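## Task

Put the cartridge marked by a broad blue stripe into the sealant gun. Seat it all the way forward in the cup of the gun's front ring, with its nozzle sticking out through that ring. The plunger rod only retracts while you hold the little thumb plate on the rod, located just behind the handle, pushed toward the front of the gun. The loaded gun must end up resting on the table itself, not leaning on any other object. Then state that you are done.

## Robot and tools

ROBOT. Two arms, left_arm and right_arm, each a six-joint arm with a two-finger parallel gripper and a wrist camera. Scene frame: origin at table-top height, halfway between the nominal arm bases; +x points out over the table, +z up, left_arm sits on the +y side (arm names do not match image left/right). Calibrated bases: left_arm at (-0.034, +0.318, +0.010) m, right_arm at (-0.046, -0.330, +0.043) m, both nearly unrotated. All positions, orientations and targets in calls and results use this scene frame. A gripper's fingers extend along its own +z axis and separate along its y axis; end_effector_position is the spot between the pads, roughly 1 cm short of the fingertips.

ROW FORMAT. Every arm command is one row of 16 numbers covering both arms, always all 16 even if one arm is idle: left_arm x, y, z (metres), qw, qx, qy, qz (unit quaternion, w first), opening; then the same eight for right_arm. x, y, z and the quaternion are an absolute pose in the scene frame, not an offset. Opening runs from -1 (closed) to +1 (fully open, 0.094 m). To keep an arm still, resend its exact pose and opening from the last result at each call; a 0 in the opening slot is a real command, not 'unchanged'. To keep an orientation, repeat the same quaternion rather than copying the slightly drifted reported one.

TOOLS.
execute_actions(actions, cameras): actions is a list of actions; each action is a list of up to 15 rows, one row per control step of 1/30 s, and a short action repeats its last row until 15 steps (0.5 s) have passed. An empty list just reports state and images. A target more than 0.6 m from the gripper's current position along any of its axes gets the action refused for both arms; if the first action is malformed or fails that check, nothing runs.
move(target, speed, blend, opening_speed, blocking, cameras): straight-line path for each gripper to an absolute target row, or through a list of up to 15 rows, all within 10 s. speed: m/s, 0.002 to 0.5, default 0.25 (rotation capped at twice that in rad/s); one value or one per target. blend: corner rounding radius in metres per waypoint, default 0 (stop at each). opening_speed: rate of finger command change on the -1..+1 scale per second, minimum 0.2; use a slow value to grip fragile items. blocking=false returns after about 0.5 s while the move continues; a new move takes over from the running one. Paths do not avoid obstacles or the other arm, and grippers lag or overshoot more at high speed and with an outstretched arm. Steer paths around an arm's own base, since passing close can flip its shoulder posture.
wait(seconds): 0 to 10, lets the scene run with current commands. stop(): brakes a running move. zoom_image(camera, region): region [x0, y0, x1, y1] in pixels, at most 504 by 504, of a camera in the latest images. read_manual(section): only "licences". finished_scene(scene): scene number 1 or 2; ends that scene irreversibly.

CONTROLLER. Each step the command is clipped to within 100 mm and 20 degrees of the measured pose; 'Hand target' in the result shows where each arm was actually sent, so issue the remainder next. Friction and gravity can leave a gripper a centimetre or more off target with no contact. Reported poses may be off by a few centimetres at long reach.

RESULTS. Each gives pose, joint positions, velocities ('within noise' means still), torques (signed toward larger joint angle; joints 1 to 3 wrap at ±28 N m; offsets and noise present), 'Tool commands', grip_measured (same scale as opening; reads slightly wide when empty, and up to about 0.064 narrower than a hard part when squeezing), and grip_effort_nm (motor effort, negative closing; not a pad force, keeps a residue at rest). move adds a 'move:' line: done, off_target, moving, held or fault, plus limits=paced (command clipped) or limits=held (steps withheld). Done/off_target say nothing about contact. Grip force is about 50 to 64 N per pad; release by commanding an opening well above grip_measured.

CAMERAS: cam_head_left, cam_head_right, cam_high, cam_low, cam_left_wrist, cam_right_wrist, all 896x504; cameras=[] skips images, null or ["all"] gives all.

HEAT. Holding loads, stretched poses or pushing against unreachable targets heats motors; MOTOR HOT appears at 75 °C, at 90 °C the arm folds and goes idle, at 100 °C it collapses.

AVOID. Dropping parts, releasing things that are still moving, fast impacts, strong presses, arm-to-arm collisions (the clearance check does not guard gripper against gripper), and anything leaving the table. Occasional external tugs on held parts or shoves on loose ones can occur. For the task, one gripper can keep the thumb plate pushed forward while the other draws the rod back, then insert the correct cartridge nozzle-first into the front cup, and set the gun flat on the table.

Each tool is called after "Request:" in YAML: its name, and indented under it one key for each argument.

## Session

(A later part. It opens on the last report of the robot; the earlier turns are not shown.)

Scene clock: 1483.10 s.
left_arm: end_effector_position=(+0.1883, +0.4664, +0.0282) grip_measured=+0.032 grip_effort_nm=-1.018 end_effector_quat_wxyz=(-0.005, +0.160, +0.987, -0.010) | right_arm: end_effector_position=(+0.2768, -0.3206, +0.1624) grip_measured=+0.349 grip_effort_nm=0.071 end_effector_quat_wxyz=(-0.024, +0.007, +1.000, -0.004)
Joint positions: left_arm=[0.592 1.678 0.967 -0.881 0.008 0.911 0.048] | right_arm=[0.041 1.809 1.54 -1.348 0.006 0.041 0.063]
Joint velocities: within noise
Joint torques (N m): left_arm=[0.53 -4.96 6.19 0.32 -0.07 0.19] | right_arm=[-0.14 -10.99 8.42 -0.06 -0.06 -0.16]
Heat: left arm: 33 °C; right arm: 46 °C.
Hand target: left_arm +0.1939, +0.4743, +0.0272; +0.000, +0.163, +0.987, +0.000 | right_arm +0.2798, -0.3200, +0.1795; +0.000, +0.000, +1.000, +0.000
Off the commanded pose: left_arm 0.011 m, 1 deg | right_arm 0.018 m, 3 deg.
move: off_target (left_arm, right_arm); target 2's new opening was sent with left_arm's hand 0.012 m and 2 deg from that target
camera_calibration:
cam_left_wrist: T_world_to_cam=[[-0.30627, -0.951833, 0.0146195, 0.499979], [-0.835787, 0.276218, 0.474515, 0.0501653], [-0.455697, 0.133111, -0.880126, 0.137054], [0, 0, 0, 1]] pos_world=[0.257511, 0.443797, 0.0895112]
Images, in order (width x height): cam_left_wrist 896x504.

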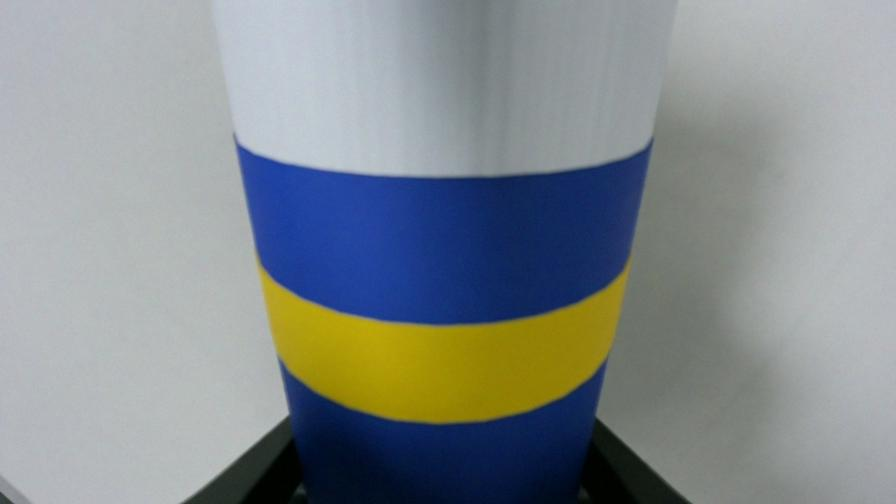

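Request:
move:
  target:
    - [0.19, 0.46, 0.13, 0, 0.1607, 0.987, 0, 0.0, 0.28, -0.32, 0.18, 0, 0, 1, 0, 0.35]
    - [0.23, 0.22, 0.14, 0, 0.4226, 0.9063, 0, 0.0, 0.28, -0.32, 0.18, 0, 0, 1, 0, 0.35]
    - [0.19, -0.075, 0.12, 0, 0.7071, 0.7071, 0, 0.0, 0.28, -0.32, 0.18, 0, 0, 1, 0, 0.35]
  speed: 0.2
  blend: 0.03

Scene clock: 1504.70 s.
left_arm: end_effector_position=(+0.1891, -0.0683, +0.1108) grip_measured=+0.031 grip_effort_nm=-1.013 end_effector_quat_wxyz=(-0.010, +0.701, +0.713, +0.008) | right_arm: end_effector_position=(+0.2768, -0.3206, +0.1624) grip_measured=+0.349 grip_effort_nm=0.071 end_effector_quat_wxyz=(-0.024, +0.007, +1.000, -0.004)
Joint positions: left_arm=[-1.051 2.339 2.261 -1.517 -0.01 0.501 0.048] | right_arm=[0.041 1.809 1.54 -1.348 0.006 0.041 0.063]
Joint velocities: within noise
Joint torques (N m): left_arm=[0.42 -10.45 9.88 -0.15 -0.08 0.11] | right_arm=[-0.13 -10.99 8.42 -0.06 -0.06 -0.17]
Heat: left arm: 33 °C; right arm: 46 °C.
Hand target: left_arm +0.1936, -0.0699, +0.1185; -0.002, +0.705, +0.709, +0.011 | right_arm +0.2798, -0.3200, +0.1795; +0.000, +0.000, +1.000, +0.000
Off the commanded pose: left_arm 0.011 m, 2 deg | right_arm 0.018 m, 3 deg.
move: off_target (left_arm, right_arm)
camera_calibration:
cam_left_wrist: T_world_to_cam=[[-0.999652, -0.025767, -0.00558691, 0.186676], [-0.0251942, 0.871079, 0.490495, 0.0449317], [-0.00777195, 0.490466, -0.871426, 0.220146], [0, 0, 0, 1]] pos_world=[0.189454, -0.142303, 0.170845]
cam_right_wrist: T_world_to_cam=[[-0.0259717, -0.999488, 0.0186766, -0.31593], [-0.893608, 0.0315868, 0.447735, 0.224826], [-0.448096, -0.00506112, -0.893971, 0.350213], [0, 0, 0, 1]] pos_world=[0.34963, -0.321098, 0.218318]

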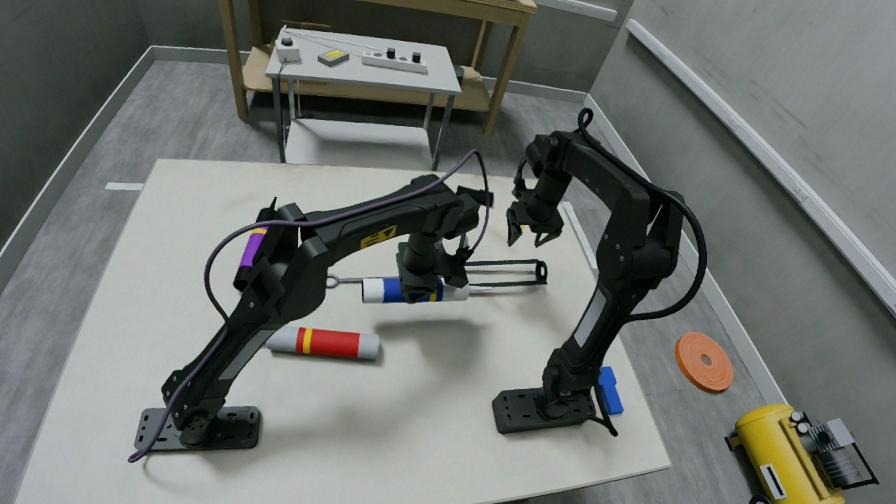

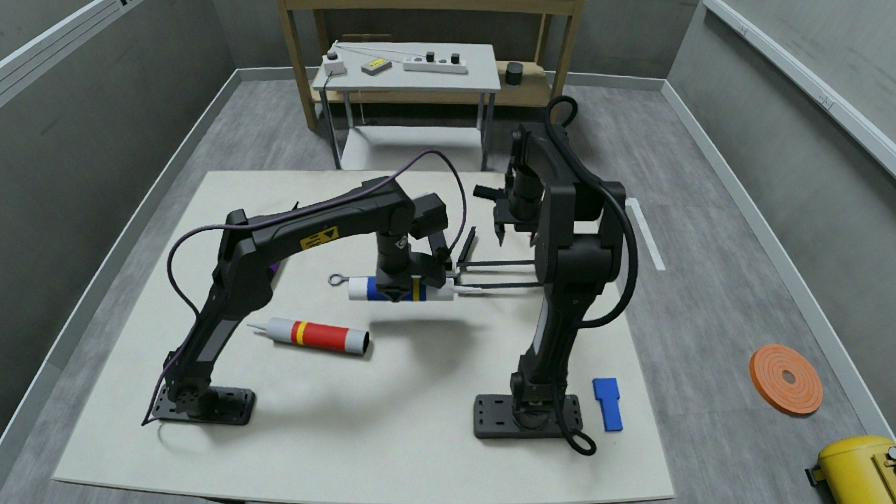

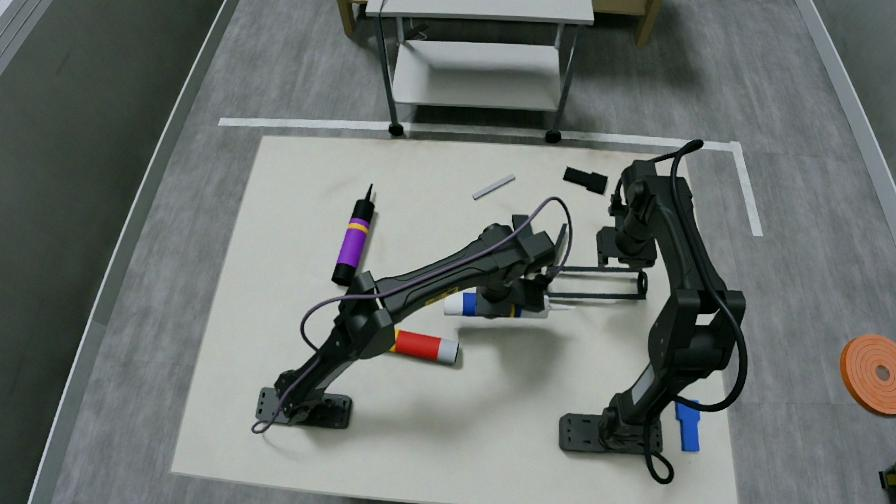

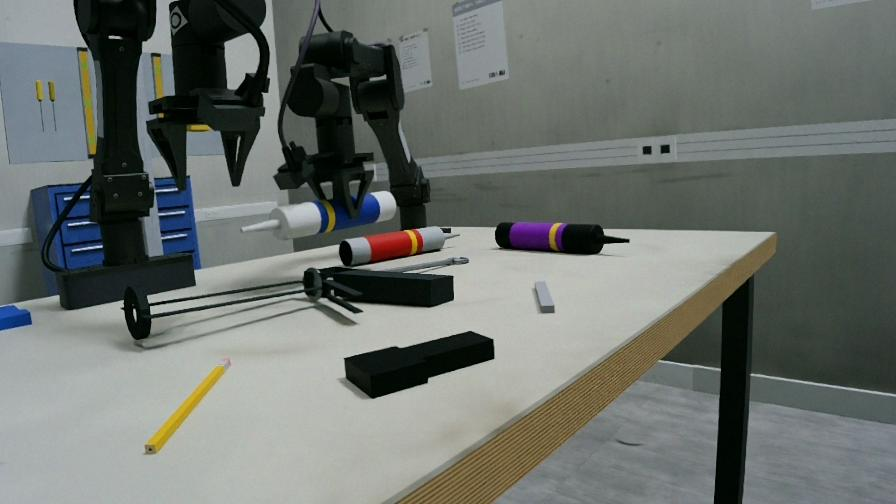

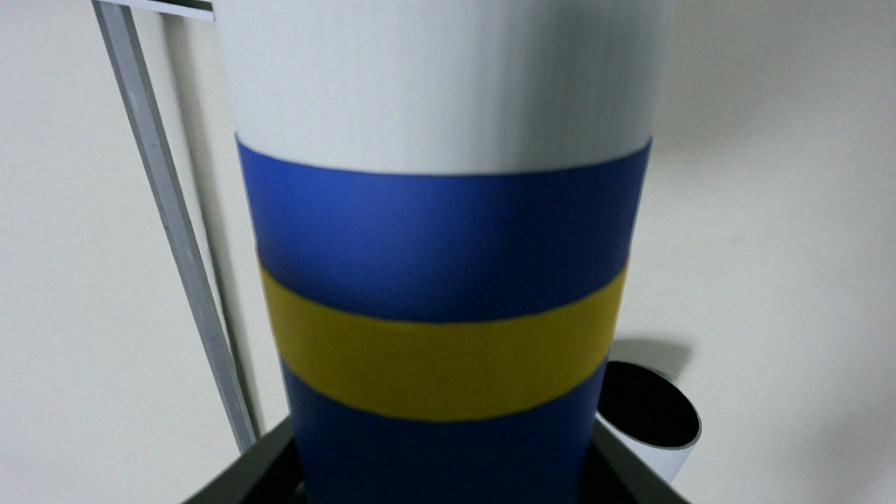

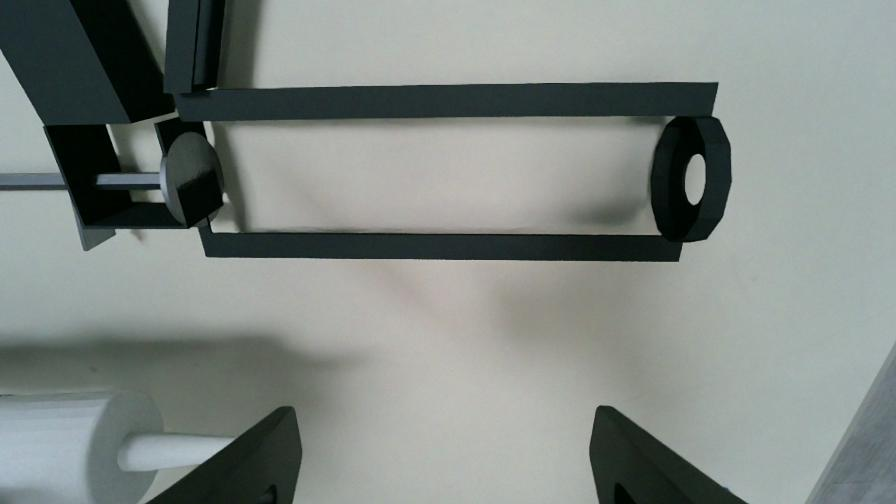

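Request:
move:
  target:
    - [0.19, -0.075, 0.045, 0, 0.7071, 0.7071, 0, 0.0, 0.28, -0.32, 0.18, 0, 0, 1, 0, 0.35]
    - [0.19, -0.075, 0.023, 0, 0.7071, 0.7071, 0, 0.0, 0.28, -0.32, 0.18, 0, 0, 1, 0, 0.35]
  speed: [0.12,0.04]
  cameras: ["cam_left_wrist","cam_low","cam_high"]

Scene clock: 1536.53 s.
left_arm: end_effector_position=(+0.1875, -0.0679, +0.0315) grip_measured=+0.031 grip_effort_nm=-1.018 end_effector_quat_wxyz=(-0.014, +0.705, +0.709, +0.004) | right_arm: end_effector_position=(+0.2768, -0.3206, +0.1624) grip_measured=+0.349 grip_effort_nm=0.076 end_effector_quat_wxyz=(-0.024, +0.007, +1.000, -0.004)
Joint positions: left_arm=[-1.05 2.339 1.945 -1.207 0 0.513 0.048] | right_arm=[0.041 1.809 1.54 -1.348 0.006 0.041 0.063]
Joint velocities: within noise
Joint torques (N m): left_arm=[-0.1 -11.02 3.78 0.62 0.07 0.13] | right_arm=[-0.13 -11 8.43 -0.06 -0.06 -0.16]
Heat: left arm: 34 °C; right arm: 46 °C.
Hand target: left_arm +0.1887, -0.0745, +0.0234; -0.002, +0.710, +0.704, -0.004 | right_arm +0.2798, -0.3200, +0.1795; +0.000, +0.000, +1.000, +0.000
Off the commanded pose: left_arm 0.011 m, 2 deg | right_arm 0.018 m, 3 deg.
move: off_target (left_arm, right_arm)
camera_calibration:
cam_left_wrist: T_world_to_cam=[[-0.999858, -0.0153186, 0.00708773, 0.18495], [-0.0098711, 0.871309, 0.490636, 0.0806008], [-0.0136914, 0.490496, -0.871336, 0.151905], [0, 0, 0, 1]] pos_world=[0.187799, -0.141904, 0.0915039]
Images, in order (width x height): cam_high 896x504, cam_low 896x504, cam_left_wrist 896x504.

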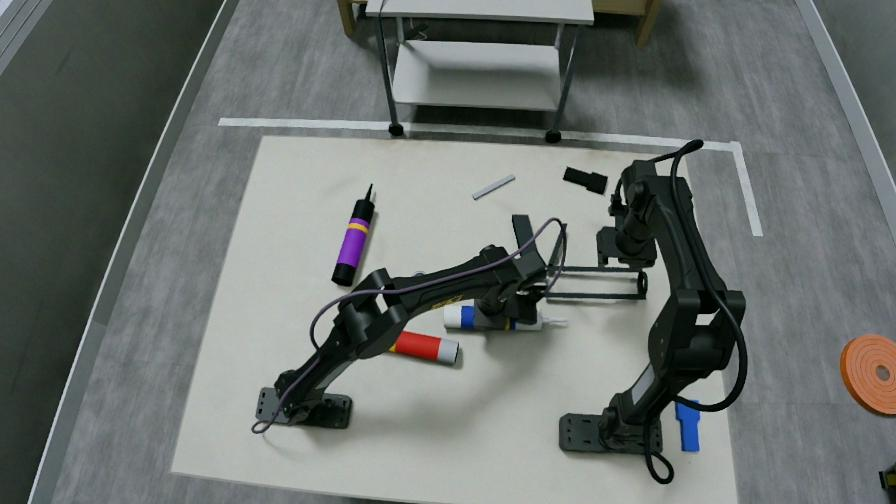

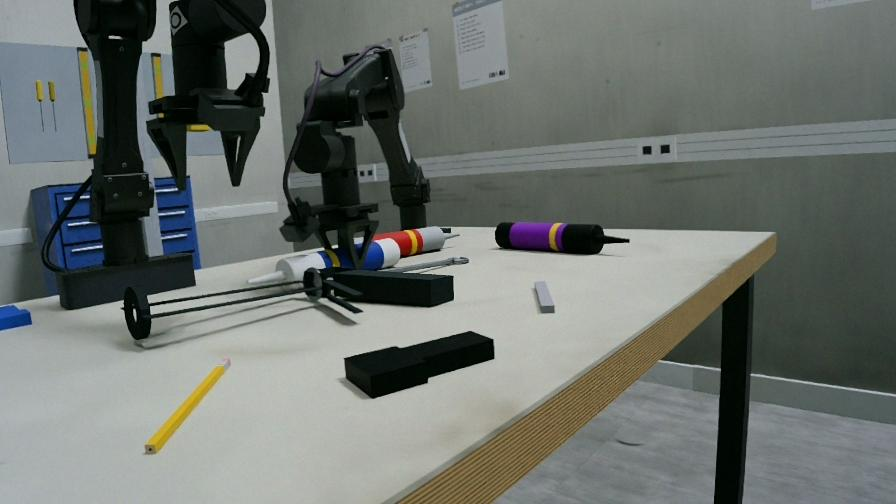

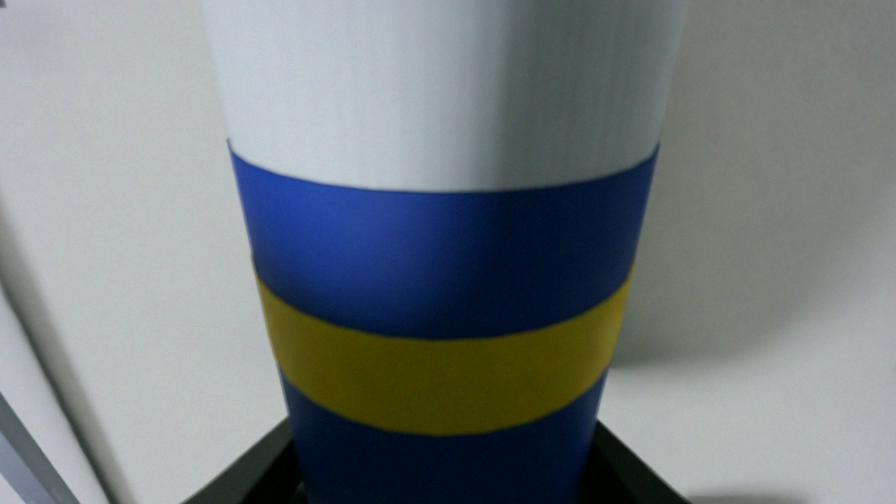

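Request:
move:
  target:
    - [0.189, -0.070, 0.028, 0, 0.7071, 0.7071, 0, 0.3, 0.28, -0.32, 0.18, 0, 0, 1, 0, 0.35]
    - [0.189, -0.070, 0.13, 0, 0.7071, 0.7071, 0, 0.8, 0.28, -0.32, 0.18, 0, 0, 1, 0, 0.35]
    - [0.28, 0.20, 0.25, 0.1736, 0, 0.9848, 0, 0.3, 0.28, -0.32, 0.18, 0, 0, 1, 0, 0.35]
  speed: [0.1,0.12,0.25]
  opening_speed: 1
  cameras: ["cam_left_wrist","cam_low","cam_high"]

Scene clock: 1555.83 s.
left_arm: end_effector_position=(+0.2775, +0.1929, +0.2296) grip_measured=+0.302 grip_effort_nm=-0.095 end_effector_quat_wxyz=(+0.138, +0.013, +0.990, +0.001) | right_arm: end_effector_position=(+0.2768, -0.3206, +0.1624) grip_measured=+0.349 grip_effort_nm=0.071 end_effector_quat_wxyz=(-0.024, +0.007, +1.000, -0.004)
Joint positions: left_arm=[-0.445 1.622 1.692 -1.389 -0.118 -0.407 0.061] | right_arm=[0.041 1.809 1.54 -1.348 0.006 0.041 0.063]
Joint velocities: within noise
Joint torques (N m): left_arm=[0.09 -9.11 7.5 0.57 -0.27 -0.13] | right_arm=[-0.14 -11 8.42 -0.06 -0.06 -0.17]
Heat: left arm: 36 °C; right arm: 46 °C.
Hand target: left_arm +0.2786, +0.1972, +0.2491; +0.171, +0.001, +0.985, -0.003 | right_arm +0.2798, -0.3200, +0.1795; +0.000, +0.000, +1.000, +0.000
Off the commanded pose: left_arm 0.022 m, 4 deg | right_arm 0.018 m, 3 deg.
move: off_target (left_arm, right_arm); target 3's new opening was sent with left_arm's hand 0.022 m and 4 deg from that target
camera_calibration:
cam_left_wrist: T_world_to_cam=[[-0.0133004, -0.999856, -0.01056, 0.197767], [-0.977931, 0.0108051, 0.208649, 0.256418], [-0.208505, 0.0131021, -0.977934, 0.368393], [0, 0, 0, 1]] pos_world=[0.330201, 0.190142, 0.308851]
Images, in order (width x height): cam_high 896x504, cam_low 896x504, cam_left_wrist 896x504.

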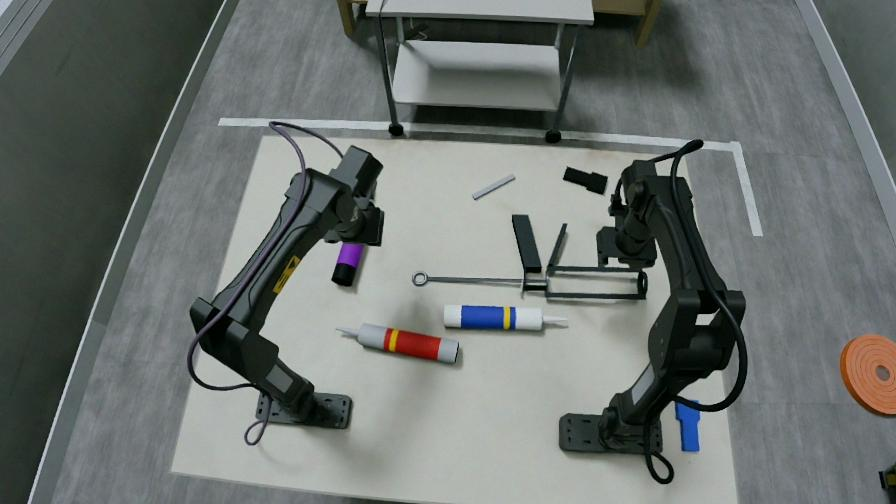

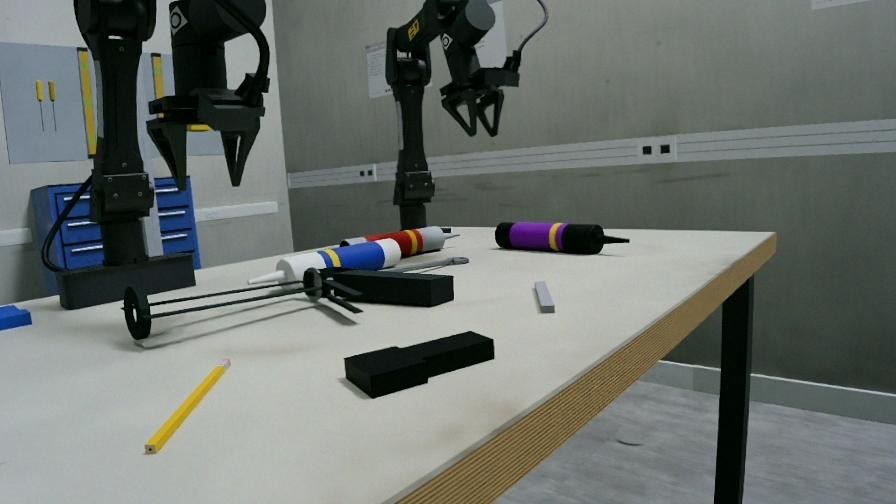

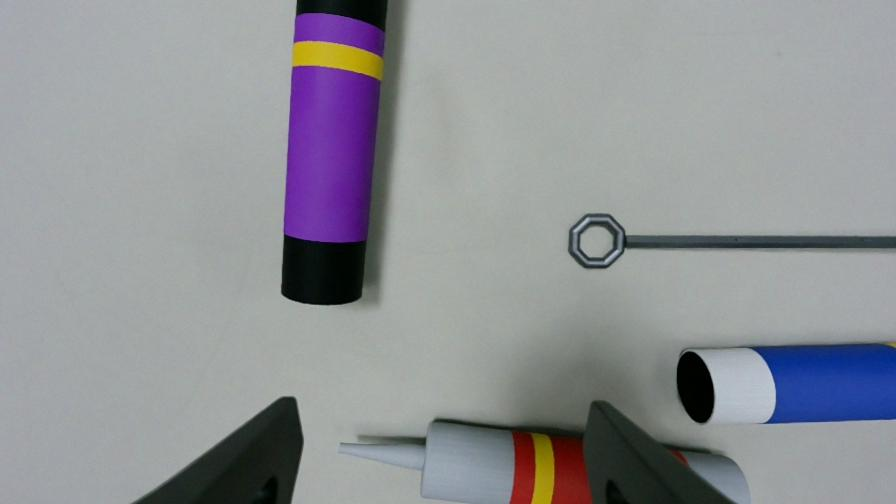

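Request:
move:
  target: [0.28, 0.20, 0.25, 0.1736, 0, 0.9848, 0, 0.3, 0.19, -0.10, 0.13, 0, -0.7071, 0.7071, 0, 1]
  speed: 0.2
  cameras: ["cam_right_wrist","cam_low","cam_high"]

Scene clock: 1572.07 s.
left_arm: end_effector_position=(+0.2780, +0.1939, +0.2297) grip_measured=+0.302 grip_effort_nm=-0.100 end_effector_quat_wxyz=(+0.139, +0.012, +0.990, +0.004) | right_arm: end_effector_position=(+0.1840, -0.1092, +0.1272) grip_measured=+0.998 grip_effort_nm=0.144 end_effector_quat_wxyz=(+0.015, +0.700, -0.714, +0.003)
Joint positions: left_arm=[-0.445 1.622 1.692 -1.389 -0.124 -0.407 0.061] | right_arm=[0.779 1.791 1.377 -1.187 0.007 -0.786 0.094]
Joint velocities: within noise
Joint torques (N m): left_arm=[0.64 -9.29 7.35 0.62 -0.3 -0.13] | right_arm=[0.27 -7.16 8.18 0.3 0.05 -0.18]
Heat: left arm: 36 °C; right arm: 45 °C.
Hand target: left_arm +0.2798, +0.2001, +0.2496; +0.174, +0.000, +0.985, +0.000 | right_arm +0.1917, -0.1017, +0.1302; +0.000, +0.707, -0.707, +0.007
Off the commanded pose: left_arm 0.021 m, 4 deg | right_arm 0.011 m, 2 deg.
move: off_target (left_arm, right_arm)
camera_calibration:
cam_right_wrist: T_world_to_cam=[[0.999448, -0.0327512, -0.00561296, -0.186391], [-0.0271612, -0.902518, 0.429794, -0.108092], [-0.0191421, -0.429404, -0.90291, 0.154127], [0, 0, 0, 1]] pos_world=[0.186303, -0.0374765, 0.184574]
Images, in order (width x height): cam_high 896x504, cam_low 896x504, cam_right_wrist 896x504.

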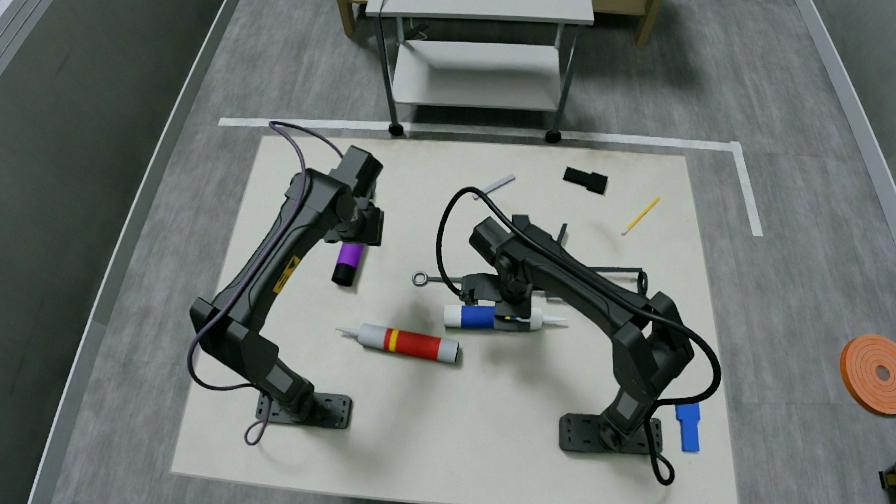

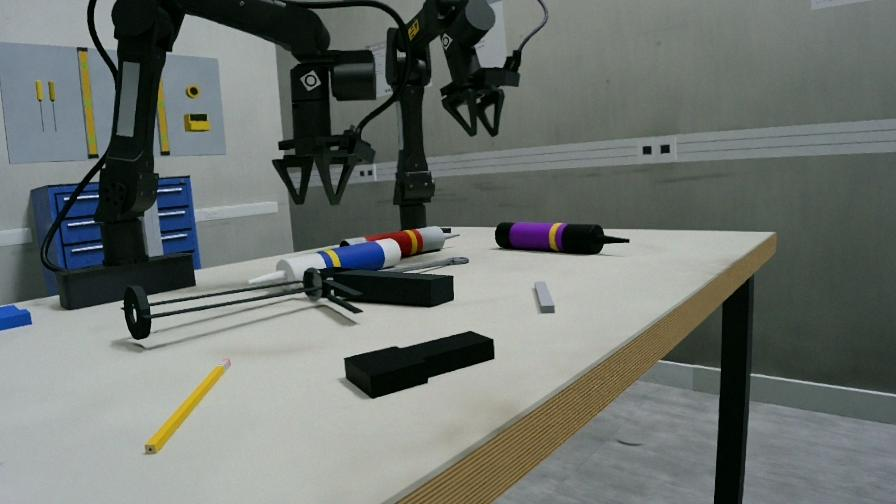

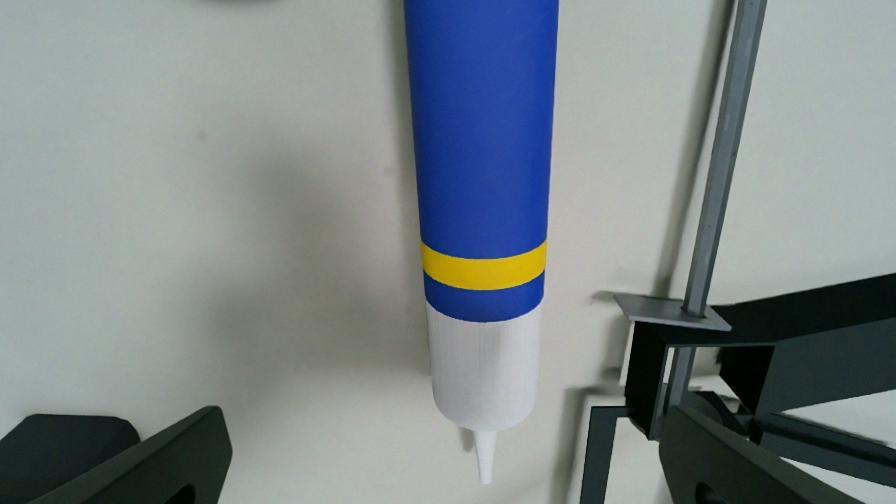

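Request:
move:
  target:
    - [0.28, 0.20, 0.25, 0.1736, 0, 0.9848, 0, 0.3, 0.200, -0.073, 0.06, 0, -0.7071, 0.7071, 0, 0.7]
    - [0.28, 0.20, 0.25, 0.1736, 0, 0.9848, 0, 0.3, 0.200, -0.073, 0.031, 0, -0.7071, 0.7071, 0, 0.7]
  speed: [0.15,0.06]
  cameras: ["cam_right_wrist","cam_low"]

Scene clock: 1609.80 s.
left_arm: end_effector_position=(+0.2780, +0.1939, +0.2297) grip_measured=+0.302 grip_effort_nm=-0.100 end_effector_quat_wxyz=(+0.139, +0.012, +0.990, +0.004) | right_arm: end_effector_position=(+0.2002, -0.0740, +0.0366) grip_measured=+0.702 grip_effort_nm=-0.105 end_effector_quat_wxyz=(-0.001, +0.714, -0.700, +0.004)
Joint positions: left_arm=[-0.445 1.622 1.692 -1.389 -0.124 -0.407 0.061] | right_arm=[0.818 2.003 1.284 -0.85 0.007 -0.786 0.08]
Joint velocities: within noise
Joint torques (N m): left_arm=[0.53 -9.48 7.32 0.61 -0.3 -0.11] | right_arm=[0.47 -8.64 4.79 0.35 -0.07 0.12]
Heat: left arm: 37 °C; right arm: 40 °C.
Hand target: left_arm +0.2797, +0.1999, +0.2495; +0.173, +0.000, +0.985, +0.000 | right_arm +0.1974, -0.0722, +0.0310; +0.001, +0.711, -0.703, +0.000
Off the commanded pose: left_arm 0.021 m, 4 deg | right_arm 0.006 m, 1 deg.
move: off_target (left_arm)
camera_calibration:
cam_right_wrist: T_world_to_cam=[[0.999833, 0.00699499, 0.0168651, -0.19984], [-0.00051063, -0.912626, 0.408795, -0.0423023], [0.018251, -0.408735, -0.91247, 0.0820752], [0, 0, 0, 1]] pos_world=[0.198287, -0.00366126, 0.0955544]
Images, in order (width x height): cam_low 896x504, cam_right_wrist 896x504.

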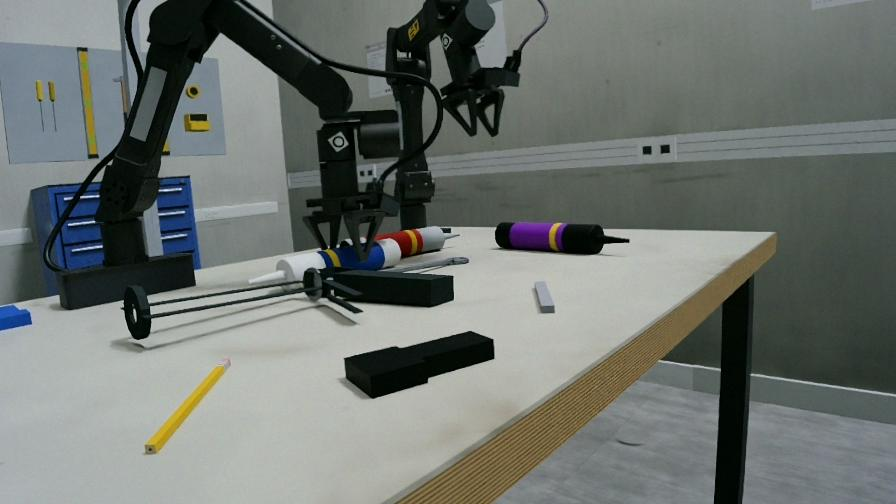

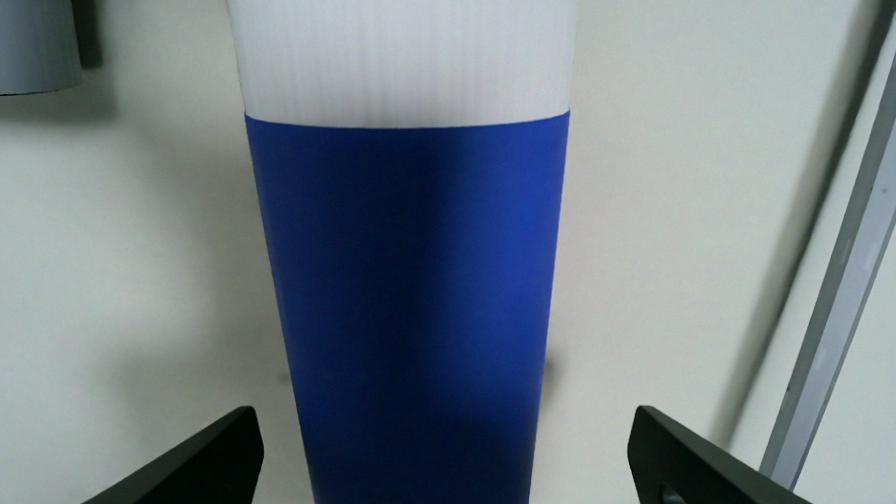

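Request:
move:
  target:
    - [0.28, 0.20, 0.25, 0.1736, 0, 0.9848, 0, 0.3, 0.195, -0.073, 0.0285, 0, -0.7071, 0.7071, 0, 0.4]
    - [0.28, 0.20, 0.25, 0.1736, 0, 0.9848, 0, 0.3, 0.195, -0.073, 0.0285, 0, -0.7071, 0.7071, 0, 0.0]
  speed: 0.06
  opening_speed: 0.8
  cameras: ["cam_right_wrist","cam_low"]

Scene clock: 1629.33 s.
left_arm: end_effector_position=(+0.2780, +0.1939, +0.2297) grip_measured=+0.302 grip_effort_nm=-0.095 end_effector_quat_wxyz=(+0.139, +0.012, +0.990, +0.004) | right_arm: end_effector_position=(+0.1985, -0.0750, +0.0332) grip_measured=+0.006 grip_effort_nm=-0.994 end_effector_quat_wxyz=(-0.001, +0.711, -0.703, +0.004)
Joint positions: left_arm=[-0.445 1.622 1.692 -1.389 -0.124 -0.407 0.061] | right_arm=[0.82 2.003 1.268 -0.834 0.007 -0.775 0.047]
Joint velocities: within noise
Joint torques (N m): left_arm=[0.54 -9.47 7.28 0.59 -0.29 -0.11] | right_arm=[0.64 -8.95 4.59 0.35 -0.08 0.13]
Heat: left arm: 37 °C; right arm: 40 °C.
Hand target: left_arm +0.2797, +0.1999, +0.2496; +0.173, +0.000, +0.985, +0.000 | right_arm +0.1948, -0.0730, +0.0287; +0.000, +0.709, -0.706, +0.000
Off the commanded pose: left_arm 0.021 m, 4 deg | right_arm 0.006 m, 1 deg.
move: off_target (left_arm)
camera_calibration:
cam_right_wrist: T_world_to_cam=[[0.999855, -0.0022084, 0.0169052, -0.198827], [-0.00892637, -0.912611, 0.408731, -0.0400803], [0.0145252, -0.408823, -0.912498, 0.0793383], [0, 0, 0, 1]] pos_world=[0.197288, -0.00458151, 0.0921394]
Images, in order (width x height): cam_low 896x504, cam_right_wrist 896x504.

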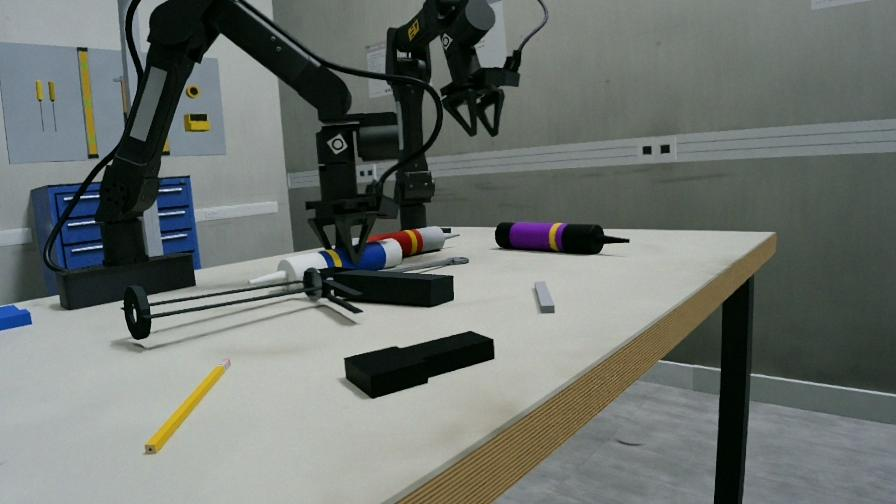

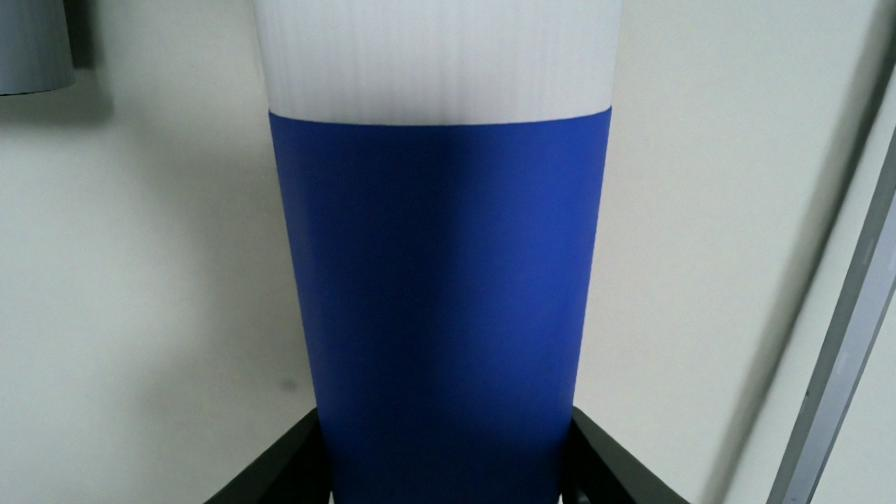

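Request:
move:
  target:
    - [0.28, 0.20, 0.25, 0.1736, 0, 0.9848, 0, 0.3, 0.195, -0.073, 0.15, 0, -0.7071, 0.7071, 0, 0.0]
    - [0.28, 0.20, 0.25, 0.1736, 0, 0.9848, 0, 0.3, 0.284, -0.24, 0.14, 0, -0.7071, 0.7071, 0, 0.0]
  speed: 0.12

Scene clock: 1722.43 s.
left_arm: end_effector_position=(+0.2780, +0.1939, +0.2297) grip_measured=+0.302 grip_effort_nm=-0.095 end_effector_quat_wxyz=(+0.139, +0.012, +0.990, +0.004) | right_arm: end_effector_position=(+0.2768, -0.2450, +0.1271) grip_measured=+0.005 grip_effort_nm=-1.004 end_effector_quat_wxyz=(+0.025, +0.696, -0.718, -0.011)
Joint positions: left_arm=[-0.445 1.622 1.692 -1.389 -0.124 -0.407 0.061] | right_arm=[0.269 1.869 1.475 -1.23 0.006 -1.283 0.047]
Joint velocities: within noise
Joint torques (N m): left_arm=[0.61 -9.32 7.28 0.58 -0.28 -0.11] | right_arm=[0.05 -10.19 8.35 0.11 -0.13 -0.18]
Heat: left arm: 37 °C; right arm: 40 °C.
Hand target: left_arm +0.2797, +0.1999, +0.2496; +0.173, +0.000, +0.985, +0.000 | right_arm +0.2846, -0.2402, +0.1395; +0.001, +0.702, -0.712, -0.005
Off the commanded pose: left_arm 0.021 m, 4 deg | right_arm 0.016 m, 4 deg.
move: off_target (left_arm, right_arm)
camera_calibration:
cam_left_wrist: T_world_to_cam=[[-0.0117407, -0.999804, -0.0159496, 0.199562], [-0.978479, 0.0082011, 0.206185, 0.258034], [-0.206013, 0.0180271, -0.978383, 0.367053], [0, 0, 0, 1]] pos_world=[0.330442, 0.19079, 0.309098]
cam_right_wrist: T_world_to_cam=[[0.998216, -0.0453054, -0.0388919, -0.282113], [-0.0245394, -0.905092, 0.424507, -0.228859], [-0.0544332, -0.422795, -0.904589, 0.109072], [0, 0, 0, 1]] pos_world=[0.281931, -0.173805, 0.184846]

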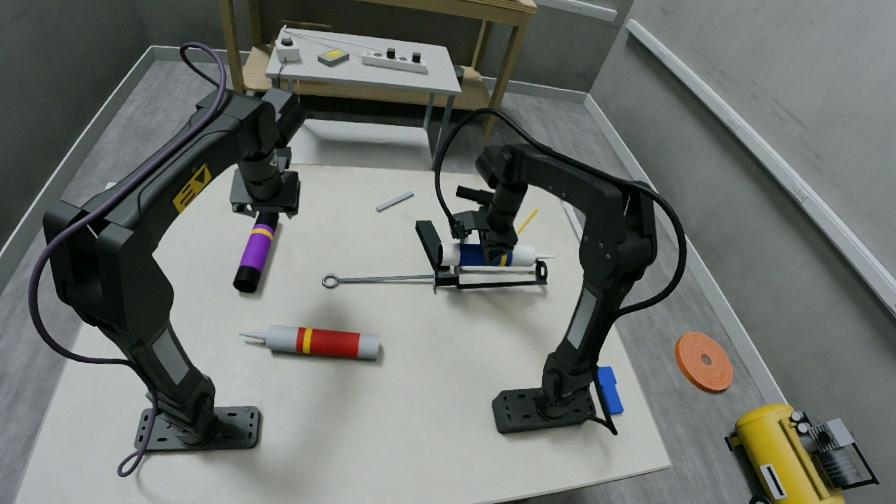

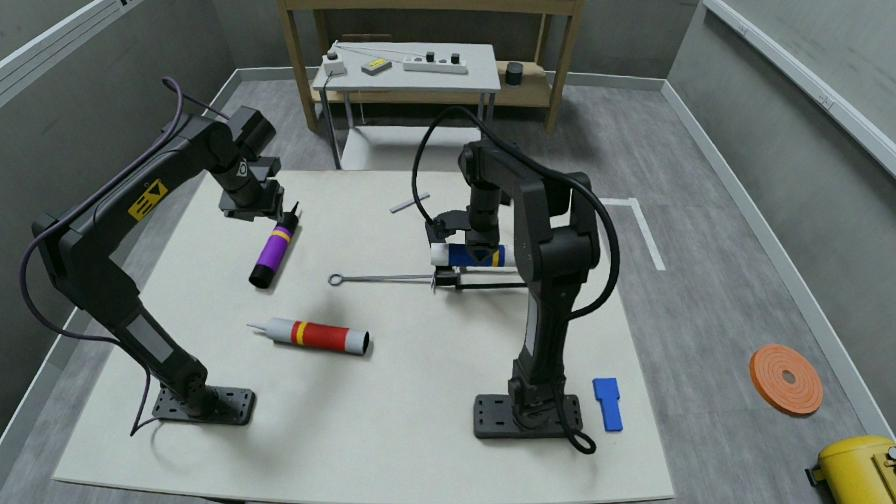

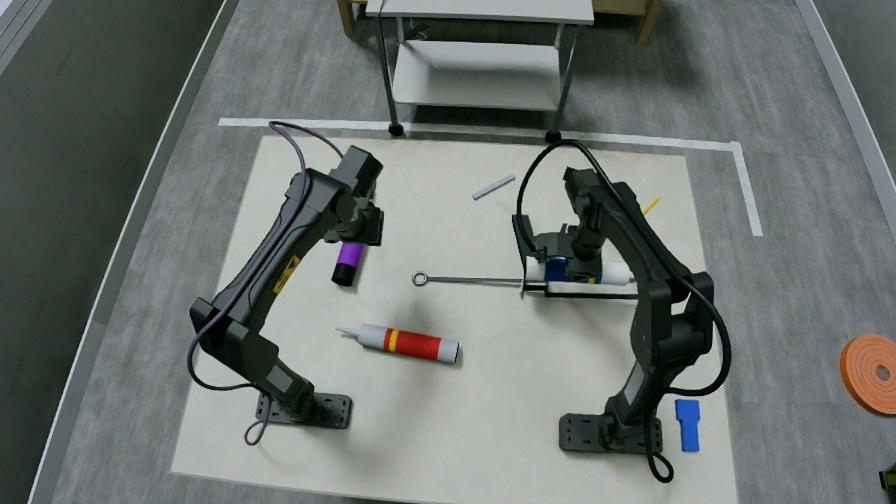

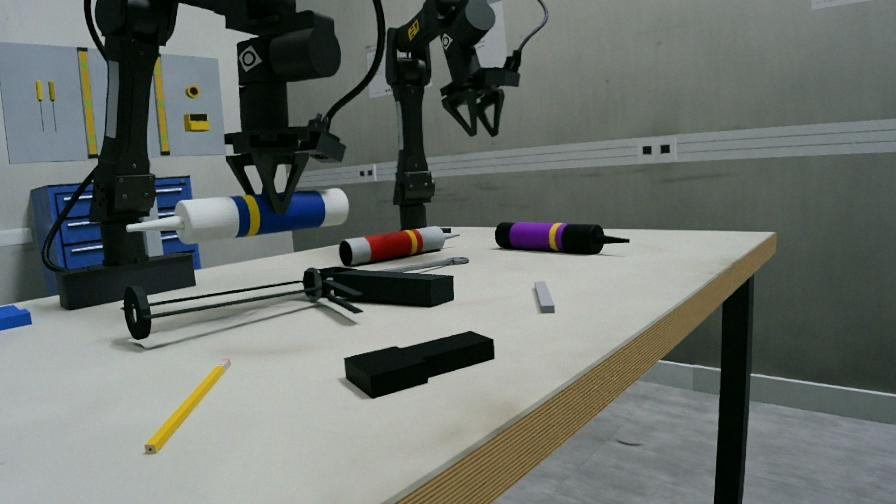

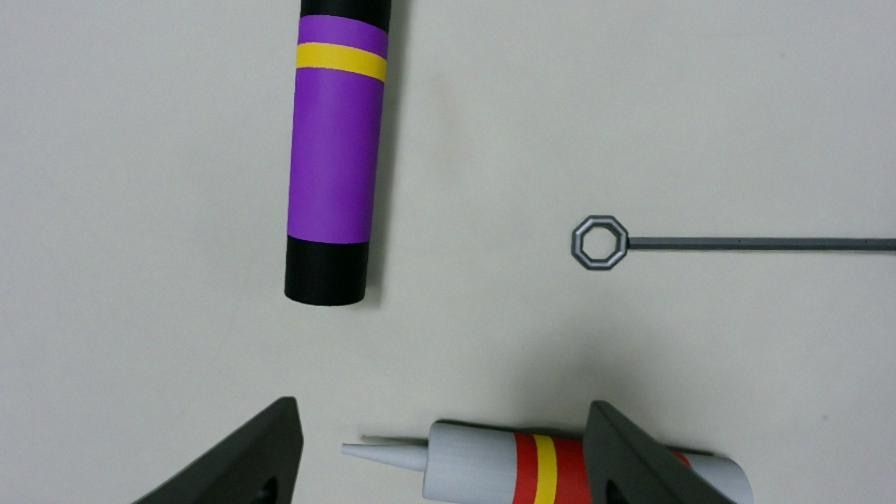

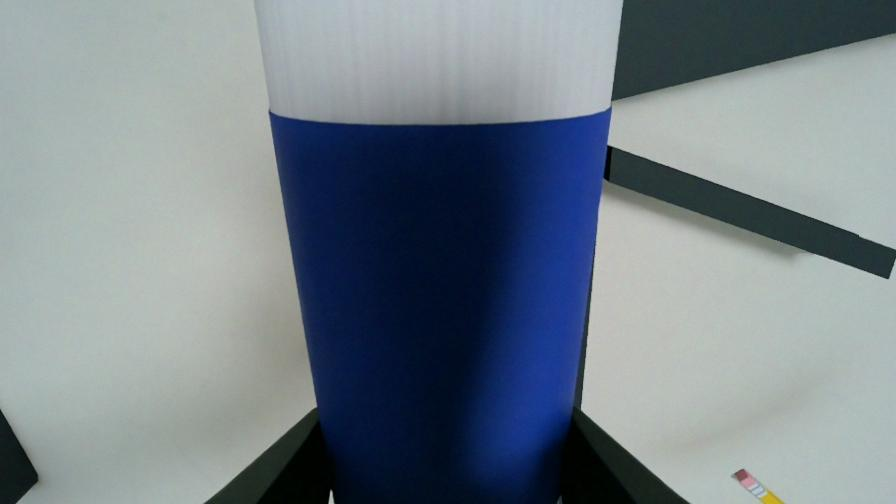

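Request:
move:
  target:
    - [0.28, 0.20, 0.25, 0.1736, 0, 0.9848, 0, 0.3, 0.284, -0.25, 0.115, 0.0923, -0.7010, 0.7010, 0.0923, 0.0]
  speed: 0.1
  cameras: ["cam_low","cam_right_wrist","cam_high"]

Scene clock: 1735.53 s.
left_arm: end_effector_position=(+0.2780, +0.1939, +0.2297) grip_measured=+0.302 grip_effort_nm=-0.095 end_effector_quat_wxyz=(+0.139, +0.012, +0.990, +0.004) | right_arm: end_effector_position=(+0.2784, -0.2579, +0.0981) grip_measured=+0.005 grip_effort_nm=-1.004 end_effector_quat_wxyz=(-0.051, +0.694, -0.712, -0.095)
Joint positions: left_arm=[-0.445 1.622 1.692 -1.389 -0.124 -0.407 0.061] | right_arm=[0.114 1.869 1.342 -1.083 -0.212 -1.448 0.047]
Joint velocities: within noise
Joint torques (N m): left_arm=[0.44 -9.39 7.41 0.58 -0.3 -0.1] | right_arm=[-0.53 -12.78 5.56 0.31 -0.58 -0.25]
Heat: left arm: 37 °C; right arm: 40 °C.
Hand target: left_arm +0.2797, +0.1999, +0.2496; +0.173, +0.000, +0.985, +0.000 | right_arm +0.2839, -0.2508, +0.1148; -0.092, +0.701, -0.702, -0.093
Off the commanded pose: left_arm 0.021 m, 4 deg | right_arm 0.019 m, 5 deg.
move: off_target (left_arm, right_arm)
camera_calibration:
cam_right_wrist: T_world_to_cam=[[0.99777, -0.0337641, -0.0575769, -0.280409], [-0.0209149, -0.977331, 0.210682, -0.22677], [-0.0633852, -0.209008, -0.975858, 0.142118], [0, 0, 0, 1]] pos_world=[0.284049, -0.201393, 0.170318]
Images, in order (width x height): cam_high 896x504, cam_low 896x504, cam_right_wrist 896x504.

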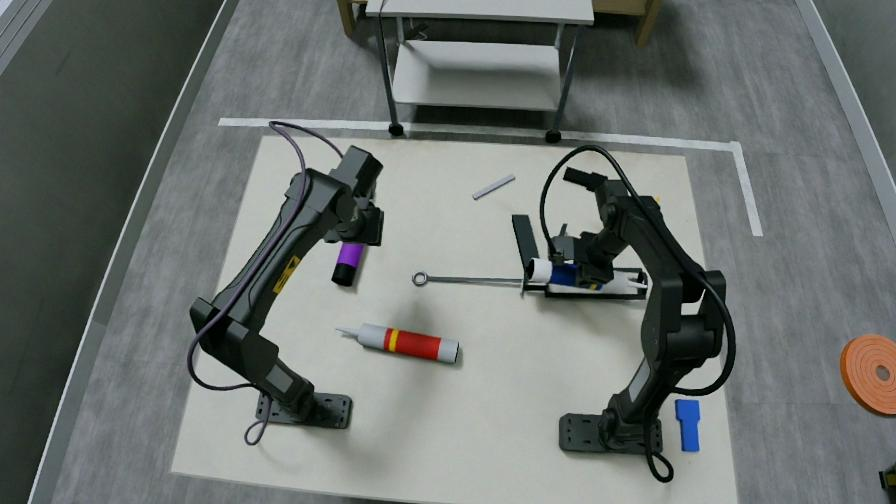

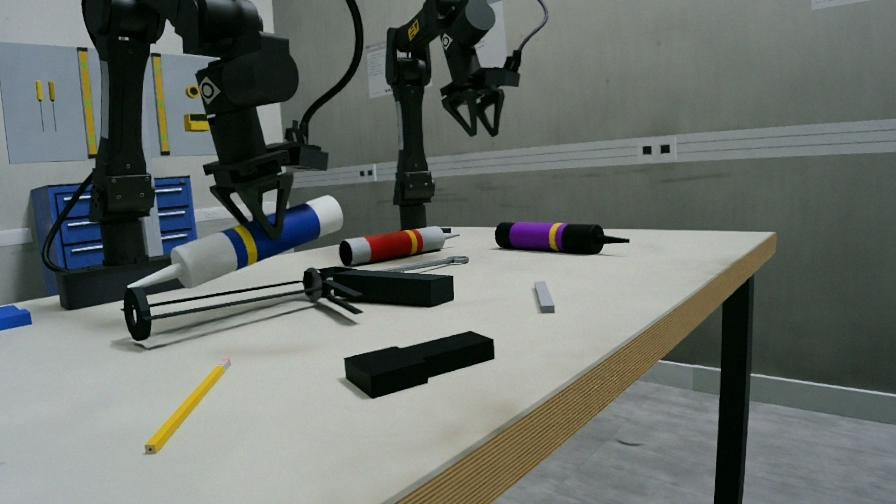

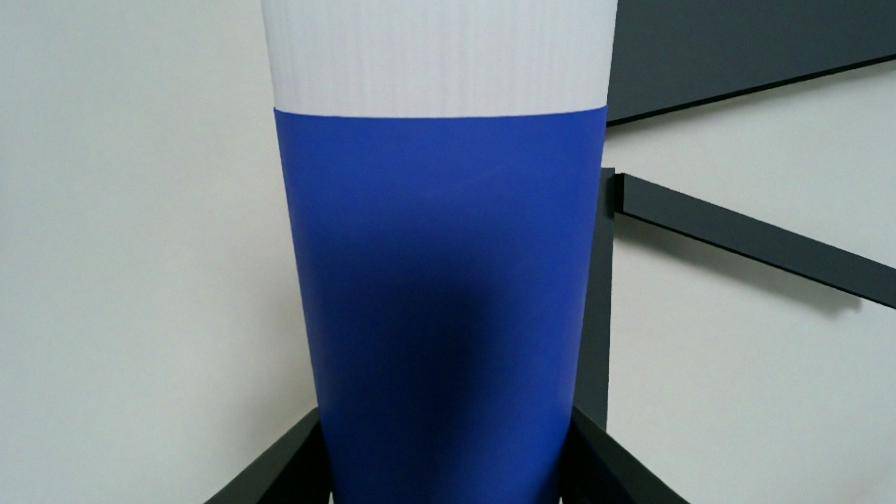

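Request:
zoom_image:
  camera: "cam_high"
  region: [500, 210, 700, 340]

Request:
zoom_image:
  camera: "cam_low"
  region: [90, 180, 370, 360]

Scaled by 2.520 from the camera's 896x504 image, which has a finer 1280x720 frame.

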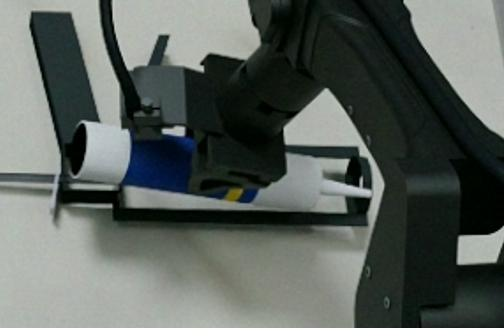

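Scaled by 1.800 from the camera's 896x504 image, which has a finer 1280x720 frame.

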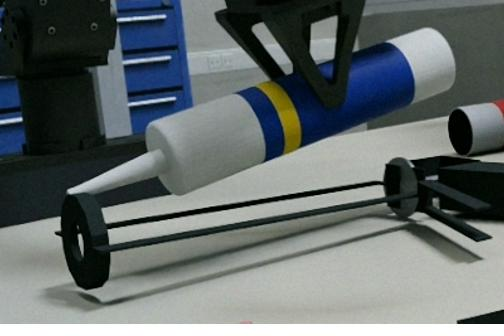

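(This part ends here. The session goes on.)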